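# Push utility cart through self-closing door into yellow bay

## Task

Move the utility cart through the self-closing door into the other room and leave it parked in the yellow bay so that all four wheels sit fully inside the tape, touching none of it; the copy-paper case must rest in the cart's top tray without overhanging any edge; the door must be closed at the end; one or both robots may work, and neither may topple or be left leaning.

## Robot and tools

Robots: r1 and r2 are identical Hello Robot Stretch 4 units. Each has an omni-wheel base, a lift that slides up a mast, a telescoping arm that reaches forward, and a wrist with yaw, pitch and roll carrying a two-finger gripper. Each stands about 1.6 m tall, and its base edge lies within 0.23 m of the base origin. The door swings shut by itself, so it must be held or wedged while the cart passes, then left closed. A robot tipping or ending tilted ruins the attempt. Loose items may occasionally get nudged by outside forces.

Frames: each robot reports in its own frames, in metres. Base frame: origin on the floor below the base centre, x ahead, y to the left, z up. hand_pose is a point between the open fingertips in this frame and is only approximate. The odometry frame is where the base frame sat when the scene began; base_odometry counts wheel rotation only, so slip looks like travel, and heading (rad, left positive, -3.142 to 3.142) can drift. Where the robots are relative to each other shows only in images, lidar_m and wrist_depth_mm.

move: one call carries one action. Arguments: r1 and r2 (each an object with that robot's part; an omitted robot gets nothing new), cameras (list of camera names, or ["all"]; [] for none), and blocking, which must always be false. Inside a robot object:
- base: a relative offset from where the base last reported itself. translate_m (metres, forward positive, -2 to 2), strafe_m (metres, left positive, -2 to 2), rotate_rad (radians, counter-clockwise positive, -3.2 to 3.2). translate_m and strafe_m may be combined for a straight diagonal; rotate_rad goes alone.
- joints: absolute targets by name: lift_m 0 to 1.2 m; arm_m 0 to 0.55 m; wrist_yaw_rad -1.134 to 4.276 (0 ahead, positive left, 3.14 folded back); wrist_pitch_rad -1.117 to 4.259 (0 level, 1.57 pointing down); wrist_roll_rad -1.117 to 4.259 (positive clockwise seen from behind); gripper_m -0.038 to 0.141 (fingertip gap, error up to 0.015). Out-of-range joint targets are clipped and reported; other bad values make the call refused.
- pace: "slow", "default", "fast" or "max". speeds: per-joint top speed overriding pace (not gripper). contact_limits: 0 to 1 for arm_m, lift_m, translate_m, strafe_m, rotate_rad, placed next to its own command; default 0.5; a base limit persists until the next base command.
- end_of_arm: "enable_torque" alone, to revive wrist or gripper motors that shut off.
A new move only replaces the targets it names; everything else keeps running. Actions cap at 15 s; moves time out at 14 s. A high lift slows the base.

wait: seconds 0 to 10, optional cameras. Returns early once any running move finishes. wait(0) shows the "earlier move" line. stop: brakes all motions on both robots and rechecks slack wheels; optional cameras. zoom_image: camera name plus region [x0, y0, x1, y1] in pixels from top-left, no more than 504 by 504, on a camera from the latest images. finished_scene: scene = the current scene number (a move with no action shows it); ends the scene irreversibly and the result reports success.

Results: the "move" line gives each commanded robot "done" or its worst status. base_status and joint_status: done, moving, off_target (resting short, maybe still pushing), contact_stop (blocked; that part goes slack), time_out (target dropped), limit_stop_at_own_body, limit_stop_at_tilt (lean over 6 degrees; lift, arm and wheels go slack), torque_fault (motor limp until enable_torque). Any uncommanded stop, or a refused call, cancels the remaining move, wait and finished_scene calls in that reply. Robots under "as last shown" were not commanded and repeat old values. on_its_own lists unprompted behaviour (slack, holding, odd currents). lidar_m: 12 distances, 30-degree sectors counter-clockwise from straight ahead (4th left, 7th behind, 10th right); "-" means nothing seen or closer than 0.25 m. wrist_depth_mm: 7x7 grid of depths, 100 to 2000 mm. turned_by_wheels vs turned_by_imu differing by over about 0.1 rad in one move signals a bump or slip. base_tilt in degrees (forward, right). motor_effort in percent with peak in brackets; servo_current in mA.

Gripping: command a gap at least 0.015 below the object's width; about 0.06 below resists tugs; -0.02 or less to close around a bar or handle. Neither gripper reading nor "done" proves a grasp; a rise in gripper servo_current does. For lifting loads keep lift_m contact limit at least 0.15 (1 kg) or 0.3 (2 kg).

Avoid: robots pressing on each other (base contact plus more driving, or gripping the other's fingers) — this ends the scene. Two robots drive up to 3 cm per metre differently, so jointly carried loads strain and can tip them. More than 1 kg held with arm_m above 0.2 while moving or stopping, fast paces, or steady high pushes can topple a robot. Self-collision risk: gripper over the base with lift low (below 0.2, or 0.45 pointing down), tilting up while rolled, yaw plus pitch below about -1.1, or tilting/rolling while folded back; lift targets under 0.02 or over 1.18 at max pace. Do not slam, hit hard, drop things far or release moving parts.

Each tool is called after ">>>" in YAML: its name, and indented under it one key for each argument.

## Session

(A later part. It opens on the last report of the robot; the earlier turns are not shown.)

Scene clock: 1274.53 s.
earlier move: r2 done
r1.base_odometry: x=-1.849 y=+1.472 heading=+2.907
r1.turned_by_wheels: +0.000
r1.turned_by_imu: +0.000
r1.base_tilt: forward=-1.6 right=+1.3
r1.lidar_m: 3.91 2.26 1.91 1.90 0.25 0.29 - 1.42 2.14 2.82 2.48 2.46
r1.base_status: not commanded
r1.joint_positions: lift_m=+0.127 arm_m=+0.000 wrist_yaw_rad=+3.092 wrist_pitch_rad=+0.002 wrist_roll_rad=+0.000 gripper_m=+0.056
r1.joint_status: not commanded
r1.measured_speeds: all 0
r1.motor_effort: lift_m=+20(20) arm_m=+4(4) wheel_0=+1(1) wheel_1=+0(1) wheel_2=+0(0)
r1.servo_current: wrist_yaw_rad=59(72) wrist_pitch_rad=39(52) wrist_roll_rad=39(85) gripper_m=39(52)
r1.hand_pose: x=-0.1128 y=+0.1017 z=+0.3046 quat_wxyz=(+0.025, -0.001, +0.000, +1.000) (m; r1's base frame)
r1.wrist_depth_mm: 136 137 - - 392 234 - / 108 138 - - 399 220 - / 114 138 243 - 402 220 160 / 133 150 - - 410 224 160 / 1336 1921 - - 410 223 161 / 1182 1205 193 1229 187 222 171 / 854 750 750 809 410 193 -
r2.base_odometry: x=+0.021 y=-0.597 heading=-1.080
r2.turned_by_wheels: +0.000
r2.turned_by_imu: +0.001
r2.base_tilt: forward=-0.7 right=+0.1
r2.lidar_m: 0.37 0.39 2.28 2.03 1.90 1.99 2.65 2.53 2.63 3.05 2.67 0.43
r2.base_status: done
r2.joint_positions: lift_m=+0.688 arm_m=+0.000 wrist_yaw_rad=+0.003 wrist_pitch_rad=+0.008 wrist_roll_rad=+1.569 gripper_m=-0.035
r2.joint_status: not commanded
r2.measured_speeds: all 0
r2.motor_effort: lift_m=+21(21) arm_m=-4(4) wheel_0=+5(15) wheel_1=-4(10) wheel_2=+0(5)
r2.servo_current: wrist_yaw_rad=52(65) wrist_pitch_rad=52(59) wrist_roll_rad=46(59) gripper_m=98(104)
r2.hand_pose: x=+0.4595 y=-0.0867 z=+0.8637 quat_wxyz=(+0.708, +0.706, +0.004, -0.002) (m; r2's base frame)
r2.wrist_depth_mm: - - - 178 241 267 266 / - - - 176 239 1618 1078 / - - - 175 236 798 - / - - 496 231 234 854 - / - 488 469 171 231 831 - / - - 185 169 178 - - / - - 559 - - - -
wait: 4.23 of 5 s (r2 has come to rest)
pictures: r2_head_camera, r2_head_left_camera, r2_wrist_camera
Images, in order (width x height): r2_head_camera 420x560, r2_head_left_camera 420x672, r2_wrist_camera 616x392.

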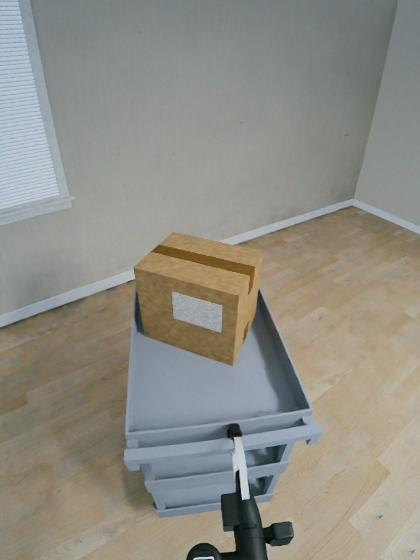

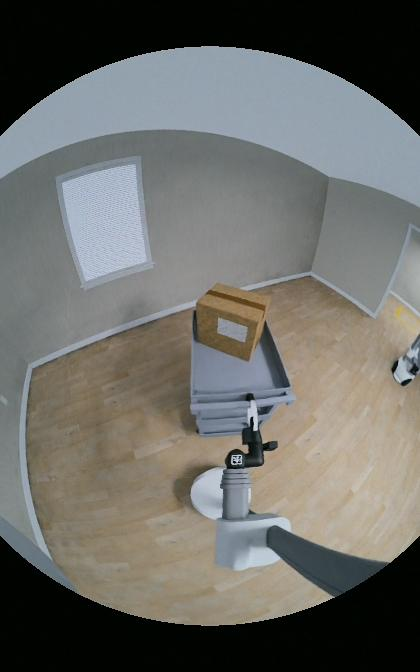

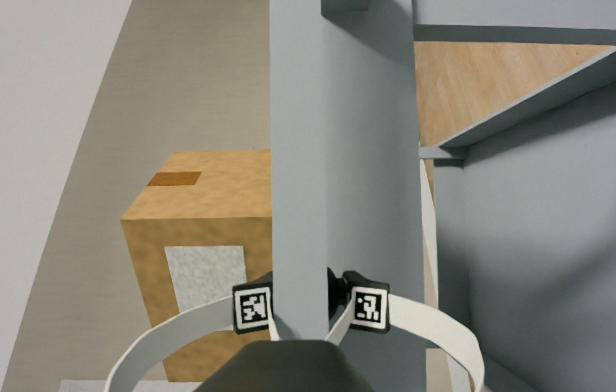

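>>> move:
  r2: {"base":{"rotate_rad":0.45},"pace":"slow"}
  blocking: false

>>> wait:
  seconds: 5
  cameras: ["r2_head_camera","r2_head_right_camera","r2_head_left_camera"]

Scene clock: 1304.43 s.
move: r2 moving
r1: as last shown
r1.lidar_m: 3.92 2.22 1.88 1.90 0.25 0.31 - 1.42 2.14 2.82 2.47 2.46
r1.servo_current: wrist_yaw_rad=59(65) wrist_pitch_rad=39(46) wrist_roll_rad=39(52) gripper_m=46(46)
r1.wrist_depth_mm: 136 138 - - 389 234 - / 108 138 - - 399 220 - / 114 138 243 - 404 220 160 / 133 150 - - 407 222 160 / 1366 1983 - - 407 223 160 / 1182 1205 193 1205 188 224 170 / 842 750 750 798 410 193 -
r2.base_odometry: x=+0.021 y=-0.597 heading=-0.955
r2.turned_by_wheels: +0.125
r2.turned_by_imu: +0.121
r2.base_tilt: forward=-0.7 right=+0.1
r2.lidar_m: 0.38 0.41 2.37 1.97 1.92 2.08 2.59 2.53 2.73 2.67 2.85 0.41
r2.base_status: rotate_rad moving
r2.joint_positions: lift_m=+0.688 arm_m=+0.000 wrist_yaw_rad=-0.005 wrist_pitch_rad=+0.008 wrist_roll_rad=+1.569 gripper_m=-0.035
r2.joint_status: not commanded
r2.measured_speeds: translate_m=+0.000 strafe_m=-0.001 rotate_rad=+0.498 lift_m=+0.000 arm_m=+0.000 wrist_yaw_rad=+0.000 wrist_pitch_rad=+0.000 wrist_roll_rad=+0.000
r2.motor_effort: lift_m=+21(21) arm_m=-3(4) wheel_0=-9(13) wheel_1=-7(9) wheel_2=-13(14)
r2.servo_current: wrist_yaw_rad=46(59) wrist_pitch_rad=46(52) wrist_roll_rad=46(59) gripper_m=98(104)
r2.hand_pose: x=+0.4589 y=-0.0888 z=+0.8637 quat_wxyz=(+0.708, +0.706, +0.001, -0.004) (m; r2's base frame)
r2.wrist_depth_mm: - - - 158 217 1618 1118 / - - - 160 219 1537 - / - - 530 162 223 820 - / - 466 459 165 224 831 - / - - 504 167 228 842 - / - - 186 168 178 - - / - 1808 - - - 539 -
pictures: none

Scene clock: 1305.57 s.
earlier move: r2 done
r1.base_odometry: x=-1.849 y=+1.472 heading=+2.907
r1.turned_by_wheels: +0.000
r1.turned_by_imu: +0.000
r1.base_tilt: forward=-1.6 right=+1.3
r1.lidar_m: 3.89 2.23 1.91 1.90 0.25 0.32 - 1.43 2.15 2.83 2.49 2.54
r1.base_status: not commanded
r1.joint_positions: lift_m=+0.127 arm_m=+0.000 wrist_yaw_rad=+3.092 wrist_pitch_rad=+0.002 wrist_roll_rad=+0.000 gripper_m=+0.056
r1.joint_status: not commanded
r1.measured_speeds: all 0
r1.motor_effort: lift_m=+20(20) arm_m=+4(4) wheel_0=+1(1) wheel_1=+1(1) wheel_2=+0(0)
r1.servo_current: wrist_yaw_rad=39(72) wrist_pitch_rad=46(52) wrist_roll_rad=39(65) gripper_m=39(46)
r1.hand_pose: x=-0.1128 y=+0.1017 z=+0.3046 quat_wxyz=(+0.025, -0.001, +0.000, +1.000) (m; r1's base frame)
r1.wrist_depth_mm: 136 138 - - 392 234 - / 108 138 - - 397 220 - / 114 138 243 - 402 221 160 / 133 150 - - 407 224 160 / 1336 1983 - - 410 223 161 / 1205 1205 193 1182 189 224 170 / 842 750 759 798 410 193 -
r2.base_odometry: x=+0.021 y=-0.597 heading=-0.631
r2.turned_by_wheels: +0.324
r2.turned_by_imu: +0.315
r2.base_tilt: forward=-0.6 right=+0.1
r2.lidar_m: 0.42 2.22 2.06 1.90 1.90 2.49 2.55 2.60 3.29 2.67 3.53 0.34
r2.base_status: done
r2.joint_positions: lift_m=+0.688 arm_m=+0.000 wrist_yaw_rad=-0.005 wrist_pitch_rad=+0.008 wrist_roll_rad=+1.569 gripper_m=-0.035
r2.joint_status: not commanded
r2.measured_speeds: all 0
r2.motor_effort: lift_m=+21(21) arm_m=-4(4) wheel_0=-6(13) wheel_1=-6(9) wheel_2=-6(14)
r2.servo_current: wrist_yaw_rad=52(59) wrist_pitch_rad=59(59) wrist_roll_rad=46(65) gripper_m=91(104)
r2.hand_pose: x=+0.4589 y=-0.0888 z=+0.8637 quat_wxyz=(+0.708, +0.706, +0.001, -0.004) (m; r2's base frame)
r2.wrist_depth_mm: - 366 373 - 143 - - / - 392 402 - 160 - - / - - 512 102 174 - - / - 1921 1921 116 193 - - / 1921 1921 1983 131 218 1661 - / 1921 1921 185 151 178 1464 480 / - 1863 - - - 375 430
wait: 1.13 of 5 s (r2 has come to rest)
pictures: r2_head_camera, r2_head_left_camera, r2_head_right_camera
Images, in order (width x height): r2_head_camera 420x560, r2_head_left_camera 420x672, r2_head_right_camera 420x672.

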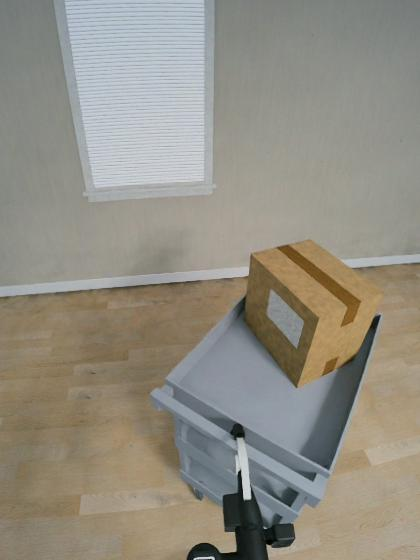

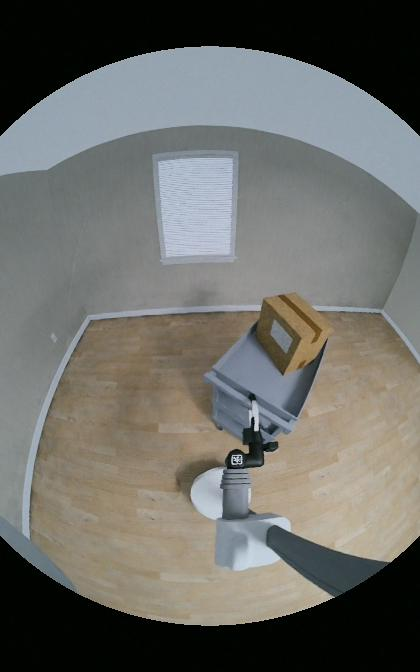

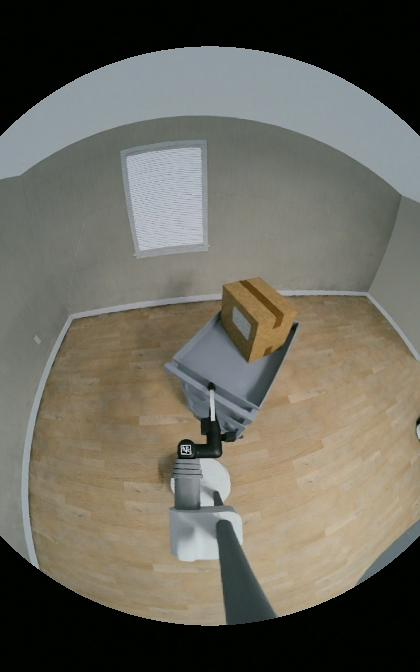

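>>> move:
  r2: {"base":{"strafe_m":-0.36},"pace":"slow"}
  blocking: false

>>> wait:
  seconds: 7

>>> move:
  r2: {"base":{"rotate_rad":0.45},"pace":"slow"}
  blocking: false

>>> wait:
  seconds: 5
  cameras: ["r2_head_camera"]

Scene clock: 1313.17 s.
move: r2 moving
r1: as last shown
r1.base_tilt: forward=-1.6 right=+1.2
r1.lidar_m: 3.92 2.22 1.90 1.92 0.25 0.31 - 1.41 2.14 2.83 2.48 2.50
r1.motor_effort: lift_m=+20(20) arm_m=+4(4) wheel_0=+1(1) wheel_1=+0(1) wheel_2=+0(0)
r1.servo_current: wrist_yaw_rad=46(59) wrist_pitch_rad=46(46) wrist_roll_rad=39(65) gripper_m=39(39)
r1.wrist_depth_mm: 136 138 - - 392 234 - / 108 138 - - 397 219 - / 114 139 242 - 402 220 160 / 133 150 - - 404 223 161 / 1308 1983 - - 410 224 161 / 1182 1205 193 1205 187 223 170 / 842 750 768 809 410 193 -
r2.base_odometry: x=+0.013 y=-0.608 heading=-0.631
r2.turned_by_wheels: +0.000
r2.turned_by_imu: +0.001
r2.base_tilt: forward=-0.7 right=+0.0
r2.lidar_m: 0.42 2.20 2.08 1.91 1.97 2.51 2.55 2.61 3.34 2.69 3.50 0.33
r2.base_status: strafe_m moving
r2.joint_positions: lift_m=+0.688 arm_m=+0.000 wrist_yaw_rad=+0.001 wrist_pitch_rad=+0.008 wrist_roll_rad=+1.569 gripper_m=-0.035
r2.joint_status: not commanded
r2.measured_speeds: translate_m=+0.000 strafe_m=-0.055 rotate_rad=+0.001 lift_m=+0.000 arm_m=+0.000 wrist_yaw_rad=+0.029 wrist_pitch_rad=+0.000 wrist_roll_rad=+0.000
r2.motor_effort: lift_m=+21(21) arm_m=-4(4) wheel_0=+10(10) wheel_1=-5(10) wheel_2=+0(5)
r2.servo_current: wrist_yaw_rad=52(59) wrist_pitch_rad=52(52) wrist_roll_rad=46(52) gripper_m=98(98)
r2.hand_pose: x=+0.4594 y=-0.0872 z=+0.8637 quat_wxyz=(+0.708, +0.706, +0.003, -0.002) (m; r2's base frame)
r2.wrist_depth_mm: - 359 362 - 138 - - / - 394 402 - 153 - - / - - 512 - 169 - - / - 1983 1983 111 190 - - / 1921 1983 1921 126 211 1537 521 / 1863 1863 188 147 178 1464 480 / - 146 - - - 375 430
pictures: none

Scene clock: 1317.40 s.
earlier move: r2 done
r1.base_odometry: x=-1.849 y=+1.472 heading=+2.907
r1.turned_by_wheels: +0.000
r1.turned_by_imu: +0.000
r1.base_tilt: forward=-1.6 right=+1.2
r1.lidar_m: 3.90 2.25 1.91 1.91 0.25 0.31 - 1.42 2.13 2.83 2.44 2.33
r1.base_status: not commanded
r1.joint_positions: lift_m=+0.127 arm_m=+0.000 wrist_yaw_rad=+3.092 wrist_pitch_rad=+0.002 wrist_roll_rad=+0.000 gripper_m=+0.056
r1.joint_status: not commanded
r1.measured_speeds: all 0
r1.motor_effort: lift_m=+20(20) arm_m=+4(4) wheel_0=+1(1) wheel_1=+0(1) wheel_2=+0(0)
r1.servo_current: wrist_yaw_rad=65(72) wrist_pitch_rad=46(52) wrist_roll_rad=39(72) gripper_m=39(52)
r1.hand_pose: x=-0.1128 y=+0.1017 z=+0.3046 quat_wxyz=(+0.025, -0.001, +0.000, +1.000) (m; r1's base frame)
r1.wrist_depth_mm: 135 138 - - 392 234 - / 108 138 - - 397 220 - / 114 138 244 - 404 220 160 / 133 150 - - 404 223 160 / 1366 1983 - - 407 224 161 / 1205 1182 193 1205 187 224 170 / 842 759 768 798 410 193 -
r2.base_odometry: x=-0.191 y=-0.888 heading=-0.631
r2.turned_by_wheels: +0.000
r2.turned_by_imu: +0.000
r2.base_tilt: forward=-0.7 right=+0.1
r2.lidar_m: 0.41 0.45 2.46 2.26 2.31 2.75 2.50 2.55 3.27 2.33 3.58 0.41
r2.base_status: done
r2.joint_positions: lift_m=+0.688 arm_m=+0.000 wrist_yaw_rad=+0.004 wrist_pitch_rad=+0.008 wrist_roll_rad=+1.569 gripper_m=-0.035
r2.joint_status: not commanded
r2.measured_speeds: all 0
r2.motor_effort: lift_m=+21(21) arm_m=-4(4) wheel_0=+3(17) wheel_1=-4(10) wheel_2=+0(5)
r2.servo_current: wrist_yaw_rad=52(59) wrist_pitch_rad=52(59) wrist_roll_rad=46(65) gripper_m=98(111)
r2.hand_pose: x=+0.4597 y=-0.0863 z=+0.8637 quat_wxyz=(+0.708, +0.706, +0.004, -0.001) (m; r2's base frame)
r2.wrist_depth_mm: - - - 153 211 1537 1160 / - - - 155 214 741 - / - - 500 158 219 788 - / - 477 455 162 224 820 - / - 1983 517 166 228 - - / 1983 1983 185 168 178 - - / - 1863 1921 - - 1464 -
wait: 4.23 of 7 s (r2 has come to rest)
pictures: none

Scene clock: 1317.90 s.
move: r2 moving
r1: as last shown
r1.base_tilt: forward=-1.6 right=+1.3
r1.lidar_m: 3.90 2.23 1.88 1.90 0.25 0.30 - 1.41 2.15 2.82 2.44 2.32
r1.motor_effort: lift_m=+20(20) arm_m=+4(4) wheel_0=+1(1) wheel_1=+1(1) wheel_2=+0(0)
r1.servo_current: wrist_yaw_rad=39(65) wrist_pitch_rad=39(46) wrist_roll_rad=39(52) gripper_m=39(46)
r1.wrist_depth_mm: 136 138 - - 392 235 - / 108 138 - - 394 220 - / 114 138 243 - 402 220 160 / 133 149 - - 407 224 160 / 1366 1983 - - 413 224 161 / 1205 1229 194 1182 187 223 170 / 842 759 768 788 407 193 -
r2.base_odometry: x=-0.191 y=-0.887 heading=-0.506
r2.turned_by_wheels: +0.125
r2.turned_by_imu: +0.121
r2.base_tilt: forward=-0.7 right=+0.1
r2.lidar_m: 0.40 0.49 2.35 2.24 2.40 2.62 2.50 2.62 2.36 2.32 3.13 0.39
r2.base_status: rotate_rad moving
r2.joint_positions: lift_m=+0.688 arm_m=+0.000 wrist_yaw_rad=-0.003 wrist_pitch_rad=+0.008 wrist_roll_rad=+1.569 gripper_m=-0.035
r2.joint_status: not commanded
r2.measured_speeds: translate_m=-0.001 strafe_m=+0.000 rotate_rad=+0.494 lift_m=+0.000 arm_m=+0.000 wrist_yaw_rad=+0.000 wrist_pitch_rad=+0.000 wrist_roll_rad=+0.000
r2.motor_effort: lift_m=+21(21) arm_m=-4(4) wheel_0=-8(13) wheel_1=-8(8) wheel_2=-12(12)
r2.servo_current: wrist_yaw_rad=46(59) wrist_pitch_rad=52(52) wrist_roll_rad=52(59) gripper_m=98(98)
r2.hand_pose: x=+0.4590 y=-0.0883 z=+0.8637 quat_wxyz=(+0.708, +0.706, +0.002, -0.004) (m; r2's base frame)
r2.wrist_depth_mm: - - - 135 191 732 - / - 508 508 141 199 - - / - 439 439 147 209 - - / - 500 484 153 216 - - / 1921 1983 574 160 223 - - / - - 185 166 178 - - / - - - - - 1618 488
pictures: none

Scene clock: 1319.03 s.
earlier move: r2 done
r1.base_odometry: x=-1.849 y=+1.472 heading=+2.907
r1.turned_by_wheels: +0.000
r1.turned_by_imu: +0.000
r1.base_tilt: forward=-1.6 right=+1.2
r1.lidar_m: 3.88 2.25 1.90 1.92 0.25 0.32 - 1.43 2.13 2.84 2.47 2.31
r1.base_status: not commanded
r1.joint_positions: lift_m=+0.127 arm_m=+0.000 wrist_yaw_rad=+3.092 wrist_pitch_rad=+0.002 wrist_roll_rad=+0.000 gripper_m=+0.056
r1.joint_status: not commanded
r1.measured_speeds: all 0
r1.motor_effort: lift_m=+20(20) arm_m=+4(4) wheel_0=+0(1) wheel_1=+0(1) wheel_2=+0(0)
r1.servo_current: wrist_yaw_rad=39(65) wrist_pitch_rad=46(46) wrist_roll_rad=52(59) gripper_m=39(46)
r1.hand_pose: x=-0.1128 y=+0.1017 z=+0.3046 quat_wxyz=(+0.025, -0.001, +0.000, +1.000) (m; r1's base frame)
r1.wrist_depth_mm: 136 138 - - 387 233 - / 107 138 - - 399 220 - / 114 138 244 - 404 220 160 / 133 149 - - 404 223 160 / 1336 1921 - - 407 223 160 / 1182 1182 193 1182 188 224 170 / 842 759 750 809 410 193 -
r2.base_odometry: x=-0.191 y=-0.888 heading=-0.182
r2.turned_by_wheels: +0.324
r2.turned_by_imu: +0.315
r2.base_tilt: forward=-0.6 right=+0.1
r2.lidar_m: 0.44 2.50 2.25 2.28 2.76 2.51 2.53 3.08 2.34 3.55 2.48 0.32
r2.base_status: done
r2.joint_positions: lift_m=+0.688 arm_m=+0.000 wrist_yaw_rad=-0.003 wrist_pitch_rad=+0.008 wrist_roll_rad=+1.569 gripper_m=-0.035
r2.joint_status: not commanded
r2.measured_speeds: all 0
r2.motor_effort: lift_m=+21(21) arm_m=-4(4) wheel_0=-7(13) wheel_1=-4(9) wheel_2=-7(13)
r2.servo_current: wrist_yaw_rad=39(59) wrist_pitch_rad=46(52) wrist_roll_rad=52(59) gripper_m=91(98)
r2.hand_pose: x=+0.4590 y=-0.0884 z=+0.8637 quat_wxyz=(+0.708, +0.706, +0.002, -0.004) (m; r2's base frame)
r2.wrist_depth_mm: - 355 345 - - - - / - 445 452 - - 132 - / 1983 1983 1983 - 159 - - / - - - - 180 539 - / - - - 108 215 1537 496 / - - 185 134 178 1499 459 / - - - - 382 382 389
wait: 1.13 of 5 s (r2 has come to rest)
pictures: r2_head_camera
Images, in order (width x height): r2_head_camera 420x560.

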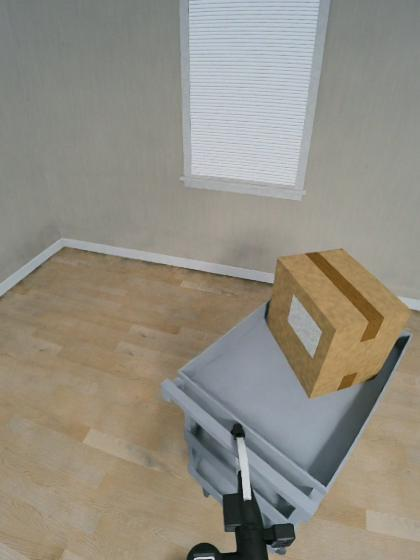

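>>> move:
  r2: {"base":{"strafe_m":-0.38},"pace":"slow"}
  blocking: false

>>> wait:
  seconds: 7

>>> move:
  r2: {"base":{"rotate_rad":0.45},"pace":"slow"}
  blocking: false

>>> wait:
  seconds: 5

>>> move:
  r2: {"base":{"strafe_m":-0.36},"pace":"slow"}
  blocking: false

>>> wait:
  seconds: 7
  cameras: ["r2_head_camera","r2_head_right_camera"]

Scene clock: 1326.70 s.
move: r2 moving
r1: as last shown
r1.lidar_m: 3.91 2.22 1.91 1.91 0.25 0.31 - 1.42 2.17 2.81 2.48 2.31
r1.motor_effort: lift_m=+20(20) arm_m=+4(4) wheel_0=+1(1) wheel_1=+0(1) wheel_2=+0(0)
r1.servo_current: wrist_yaw_rad=33(59) wrist_pitch_rad=46(52) wrist_roll_rad=46(52) gripper_m=46(46)
r1.wrist_depth_mm: 136 138 - - 389 234 - / 108 138 - - 399 220 - / 115 138 243 - 404 221 160 / 133 149 - - 410 224 160 / 1336 1983 - - 404 224 161 / 1205 1205 194 1229 188 224 170 / 854 759 759 809 413 193 -
r2.base_odometry: x=-0.194 y=-0.901 heading=-0.182
r2.turned_by_wheels: +0.000
r2.turned_by_imu: +0.001
r2.base_tilt: forward=-0.7 right=+0.1
r2.lidar_m: 0.44 2.54 2.27 2.31 2.81 2.49 2.53 3.11 2.31 3.54 2.47 0.33
r2.base_status: strafe_m moving
r2.joint_positions: lift_m=+0.688 arm_m=+0.000 wrist_yaw_rad=+0.000 wrist_pitch_rad=+0.008 wrist_roll_rad=+1.569 gripper_m=-0.035
r2.joint_status: not commanded
r2.measured_speeds: translate_m=+0.000 strafe_m=-0.056 rotate_rad=+0.002 lift_m=+0.000 arm_m=+0.000 wrist_yaw_rad=+0.028 wrist_pitch_rad=+0.000 wrist_roll_rad=+0.000
r2.motor_effort: lift_m=+21(21) arm_m=-4(5) wheel_0=+10(11) wheel_1=-6(9) wheel_2=+1(7)
r2.servo_current: wrist_yaw_rad=46(59) wrist_pitch_rad=46(52) wrist_roll_rad=52(52) gripper_m=98(98)
r2.hand_pose: x=+0.4594 y=-0.0873 z=+0.8637 quat_wxyz=(+0.708, +0.706, +0.003, -0.003) (m; r2's base frame)
r2.wrist_depth_mm: - 343 343 - - 115 - / 1863 480 452 - - - - / 1921 1983 1921 - 150 - - / - - - - 176 549 - / - - - - 211 1618 492 / - - 188 133 177 1537 452 / - - - - 387 1397 384
pictures: none

Scene clock: 1331.17 s.
earlier move: r2 done
r1.base_odometry: x=-1.849 y=+1.472 heading=+2.907
r1.turned_by_wheels: +0.000
r1.turned_by_imu: +0.000
r1.base_tilt: forward=-1.6 right=+1.2
r1.lidar_m: 3.90 2.22 1.91 1.92 0.25 0.30 - 1.42 2.14 2.80 2.26 2.01
r1.base_status: not commanded
r1.joint_positions: lift_m=+0.127 arm_m=+0.000 wrist_yaw_rad=+3.092 wrist_pitch_rad=+0.002 wrist_roll_rad=+0.000 gripper_m=+0.056
r1.joint_status: not commanded
r1.measured_speeds: all 0
r1.motor_effort: lift_m=+20(20) arm_m=+4(4) wheel_0=+0(1) wheel_1=+0(1) wheel_2=+0(0)
r1.servo_current: wrist_yaw_rad=52(85) wrist_pitch_rad=33(52) wrist_roll_rad=59(65) gripper_m=46(46)
r1.hand_pose: x=-0.1128 y=+0.1017 z=+0.3046 quat_wxyz=(+0.025, -0.001, +0.000, +1.000) (m; r1's base frame)
r1.wrist_depth_mm: 136 138 - - 392 234 - / 108 138 - - 394 219 - / 115 138 243 - 402 220 160 / 134 150 - - 404 224 160 / 1308 1983 - - 410 224 161 / 1205 1205 193 1205 188 223 170 / 854 759 750 809 413 193 -
r2.base_odometry: x=-0.260 y=-1.261 heading=-0.182
r2.turned_by_wheels: +0.000
r2.turned_by_imu: +0.000
r2.base_tilt: forward=-0.7 right=+0.0
r2.lidar_m: 0.43 2.60 2.61 2.62 2.95 2.62 2.67 3.23 2.04 3.19 2.35 0.35
r2.base_status: done
r2.joint_positions: lift_m=+0.688 arm_m=+0.000 wrist_yaw_rad=+0.003 wrist_pitch_rad=+0.008 wrist_roll_rad=+1.569 gripper_m=-0.035
r2.joint_status: not commanded
r2.measured_speeds: all 0
r2.motor_effort: lift_m=+21(21) arm_m=-4(5) wheel_0=+4(13) wheel_1=-5(9) wheel_2=+0(7)
r2.servo_current: wrist_yaw_rad=52(65) wrist_pitch_rad=52(59) wrist_roll_rad=52(65) gripper_m=91(104)
r2.hand_pose: x=+0.4596 y=-0.0865 z=+0.8637 quat_wxyz=(+0.708, +0.706, +0.004, -0.002) (m; r2's base frame)
r2.wrist_depth_mm: - 377 377 - 144 - - / - 389 394 - 158 - - / - 496 496 106 175 - - / 1921 1921 1921 116 194 - - / - - - 132 217 1661 - / - - 186 151 178 1464 477 / - - - - - 1537 430
wait: 4.47 of 7 s (r2 has come to rest)
pictures: none

Scene clock: 1331.67 s.
move: r2 moving
r1: as last shown
r1.base_tilt: forward=-1.6 right=+1.3
r1.lidar_m: 3.92 2.23 1.92 1.90 0.25 0.32 - 1.42 2.13 2.83 2.31 2.00
r1.servo_current: wrist_yaw_rad=46(65) wrist_pitch_rad=39(52) wrist_roll_rad=46(65) gripper_m=39(46)
r1.wrist_depth_mm: 136 138 - - 392 235 - / 108 138 - - 397 220 - / 114 139 244 - 404 221 160 / 133 149 - - 404 223 160 / 1308 1983 - - 410 224 160 / 1205 1229 194 1205 188 224 170 / 854 759 750 798 410 192 -
r2.base_odometry: x=-0.260 y=-1.261 heading=-0.058
r2.turned_by_wheels: +0.124
r2.turned_by_imu: +0.120
r2.base_tilt: forward=-0.7 right=+0.1
r2.lidar_m: 0.44 2.78 2.61 2.69 2.78 2.65 2.69 2.01 2.00 3.19 2.22 0.34
r2.base_status: rotate_rad moving
r2.joint_positions: lift_m=+0.688 arm_m=+0.000 wrist_yaw_rad=-0.007 wrist_pitch_rad=+0.008 wrist_roll_rad=+1.569 gripper_m=-0.035
r2.joint_status: not commanded
r2.measured_speeds: translate_m=+0.000 strafe_m=+0.000 rotate_rad=+0.495 lift_m=+0.000 arm_m=+0.000 wrist_yaw_rad=+0.000 wrist_pitch_rad=+0.000 wrist_roll_rad=+0.000
r2.motor_effort: lift_m=+21(21) arm_m=-4(4) wheel_0=-15(17) wheel_1=-9(10) wheel_2=-11(13)
r2.servo_current: wrist_yaw_rad=59(59) wrist_pitch_rad=46(52) wrist_roll_rad=39(52) gripper_m=98(104)
r2.hand_pose: x=+0.4587 y=-0.0894 z=+0.8637 quat_wxyz=(+0.708, +0.706, +0.000, -0.005) (m; r2's base frame)
r2.wrist_depth_mm: - 345 345 - 134 - - / - 418 424 - 148 - - / 1808 1808 564 - 167 - - / - - - 104 189 - - / - - - 123 213 1537 517 / - - 185 147 179 1499 459 / - - - - 373 366 382
pictures: none

Scene clock: 1333.23 s.
earlier move: r2 done
r1.base_odometry: x=-1.849 y=+1.472 heading=+2.907
r1.turned_by_wheels: +0.000
r1.turned_by_imu: +0.000
r1.base_tilt: forward=-1.6 right=+1.3
r1.lidar_m: 3.90 2.24 1.90 1.91 0.25 0.31 - 1.43 2.13 2.83 2.43 2.00
r1.base_status: not commanded
r1.joint_positions: lift_m=+0.127 arm_m=+0.000 wrist_yaw_rad=+3.092 wrist_pitch_rad=+0.002 wrist_roll_rad=+0.000 gripper_m=+0.056
r1.joint_status: not commanded
r1.measured_speeds: all 0
r1.motor_effort: lift_m=+20(20) arm_m=+4(4) wheel_0=+1(1) wheel_1=+1(1) wheel_2=+0(0)
r1.servo_current: wrist_yaw_rad=72(72) wrist_pitch_rad=52(52) wrist_roll_rad=26(72) gripper_m=39(46)
r1.hand_pose: x=-0.1128 y=+0.1017 z=+0.3046 quat_wxyz=(+0.025, -0.001, +0.000, +1.000) (m; r1's base frame)
r1.wrist_depth_mm: 136 138 - - 392 234 - / 108 138 - - 402 219 - / 114 138 244 - 402 221 160 / 133 150 - - 407 223 160 / 1366 1983 - - 413 224 160 / 1205 1229 193 1205 187 224 170 / 854 759 759 798 410 192 -
r2.base_odometry: x=-0.260 y=-1.261 heading=+0.266
r2.turned_by_wheels: +0.325
r2.turned_by_imu: +0.315
r2.base_tilt: forward=-0.7 right=+0.1
r2.lidar_m: 0.46 2.63 2.63 3.05 2.67 2.65 3.09 1.99 3.19 2.47 0.45 0.32
r2.base_status: done
r2.joint_positions: lift_m=+0.688 arm_m=+0.000 wrist_yaw_rad=-0.003 wrist_pitch_rad=+0.008 wrist_roll_rad=+1.569 gripper_m=-0.035
r2.joint_status: not commanded
r2.measured_speeds: all 0
r2.motor_effort: lift_m=+21(21) arm_m=+5(5) wheel_0=-3(18) wheel_1=-6(10) wheel_2=-7(15)
r2.servo_current: wrist_yaw_rad=59(130) wrist_pitch_rad=52(59) wrist_roll_rad=46(59) gripper_m=98(104)
r2.hand_pose: x=+0.4590 y=-0.0882 z=+0.8637 quat_wxyz=(+0.708, +0.706, +0.002, -0.004) (m; r2's base frame)
r2.wrist_depth_mm: 1756 1756 - - - - - / - - - - - - - / - - - - - - - / - - - - - - - / - - - - - 1499 469 / - - - - 168 404 436 / - - - - - 1537 1098
wait: 1.57 of 5 s (r2 has come to rest)
pictures: none

Scene clock: 1333.73 s.
move: r2 moving
r1: as last shown
r1.lidar_m: 3.89 2.25 1.91 1.92 0.25 0.32 - 1.39 2.15 2.82 2.42 2.00
r1.motor_effort: lift_m=+20(20) arm_m=+4(4) wheel_0=+0(1) wheel_1=+1(1) wheel_2=+0(0)
r1.servo_current: wrist_yaw_rad=33(72) wrist_pitch_rad=39(52) wrist_roll_rad=39(65) gripper_m=46(46)
r1.wrist_depth_mm: 136 138 - - 392 234 - / 108 138 - - 399 220 - / 115 138 243 - 404 221 160 / 133 150 - - 404 223 160 / 1336 1983 - - 407 224 161 / 1205 1182 193 1182 187 223 170 / 842 759 759 798 410 192 -
r2.base_odometry: x=-0.256 y=-1.275 heading=+0.267
r2.turned_by_wheels: +0.000
r2.turned_by_imu: +0.000
r2.base_tilt: forward=-0.7 right=+0.1
r2.lidar_m: 0.43 2.64 2.65 3.06 2.63 2.65 3.11 2.02 3.17 2.43 0.50 0.32
r2.base_status: strafe_m moving
r2.joint_positions: lift_m=+0.688 arm_m=+0.000 wrist_yaw_rad=+0.000 wrist_pitch_rad=+0.008 wrist_roll_rad=+1.569 gripper_m=-0.035
r2.joint_status: not commanded
r2.measured_speeds: translate_m=+0.000 strafe_m=-0.056 rotate_rad=+0.000 lift_m=+0.000 arm_m=+0.000 wrist_yaw_rad=+0.009 wrist_pitch_rad=+0.000 wrist_roll_rad=+0.000
r2.motor_effort: lift_m=+21(21) arm_m=+5(5) wheel_0=+12(12) wheel_1=-7(10) wheel_2=-1(5)
r2.servo_current: wrist_yaw_rad=46(59) wrist_pitch_rad=52(52) wrist_roll_rad=52(52) gripper_m=98(104)
r2.hand_pose: x=+0.4592 y=-0.0875 z=+0.8637 quat_wxyz=(+0.708, +0.706, +0.003, -0.003) (m; r2's base frame)
r2.wrist_depth_mm: 1756 1808 - - - - - / - - - - - - - / - - - - - - - / - - - - - - - / - - - - - 1464 469 / - - - - 168 402 436 / - - - - - 1576 1098
pictures: none

Scene clock: 1337.97 s.
earlier move: r2 done
r1.base_odometry: x=-1.849 y=+1.472 heading=+2.907
r1.turned_by_wheels: +0.000
r1.turned_by_imu: +0.000
r1.base_tilt: forward=-1.6 right=+1.3
r1.lidar_m: 3.89 2.26 1.90 1.91 0.25 0.28 - 1.44 2.15 2.84 1.90 1.86
r1.base_status: not commanded
r1.joint_positions: lift_m=+0.127 arm_m=+0.000 wrist_yaw_rad=+3.092 wrist_pitch_rad=+0.002 wrist_roll_rad=+0.000 gripper_m=+0.056
r1.joint_status: not commanded
r1.measured_speeds: all 0
r1.motor_effort: lift_m=+20(20) arm_m=+4(4) wheel_0=+0(2) wheel_1=+0(1) wheel_2=+0(0)
r1.servo_current: wrist_yaw_rad=39(72) wrist_pitch_rad=39(52) wrist_roll_rad=46(72) gripper_m=39(52)
r1.hand_pose: x=-0.1128 y=+0.1017 z=+0.3046 quat_wxyz=(+0.025, -0.001, +0.000, +1.000) (m; r1's base frame)
r1.wrist_depth_mm: 136 137 - - 389 234 - / 107 138 - - 397 219 - / 115 139 244 - 402 220 160 / 133 150 - - 407 223 160 / 1366 1921 - - 407 223 160 / 1160 1229 194 1205 187 224 170 / 842 768 759 798 415 193 -
r2.base_odometry: x=-0.165 y=-1.608 heading=+0.266
r2.turned_by_wheels: +0.000
r2.turned_by_imu: +0.001
r2.base_tilt: forward=-0.6 right=+0.0
r2.lidar_m: 0.42 0.48 2.89 3.35 2.89 2.88 1.94 1.89 2.91 2.17 1.87 0.40
r2.base_status: done
r2.joint_positions: lift_m=+0.688 arm_m=+0.000 wrist_yaw_rad=+0.003 wrist_pitch_rad=+0.008 wrist_roll_rad=+1.569 gripper_m=-0.035
r2.joint_status: not commanded
r2.measured_speeds: all 0
r2.motor_effort: lift_m=+21(21) arm_m=+5(5) wheel_0=+4(17) wheel_1=-3(10) wheel_2=+0(5)
r2.servo_current: wrist_yaw_rad=52(59) wrist_pitch_rad=46(59) wrist_roll_rad=39(59) gripper_m=98(104)
r2.hand_pose: x=+0.4595 y=-0.0864 z=+0.8637 quat_wxyz=(+0.708, +0.706, +0.004, -0.001) (m; r2's base frame)
r2.wrist_depth_mm: 1537 1576 521 125 179 - - / 1708 455 445 129 188 - - / - 449 436 137 199 - - / - - 521 145 213 - - / - - 640 154 224 - - / - - 185 165 178 1576 - / - - - - - 1537 459
wait: 4.23 of 7 s (r2 has come to rest)
pictures: r2_head_camera, r2_head_right_camera
Images, in order (width x height): r2_head_camera 420x560, r2_head_right_camera 420x672.

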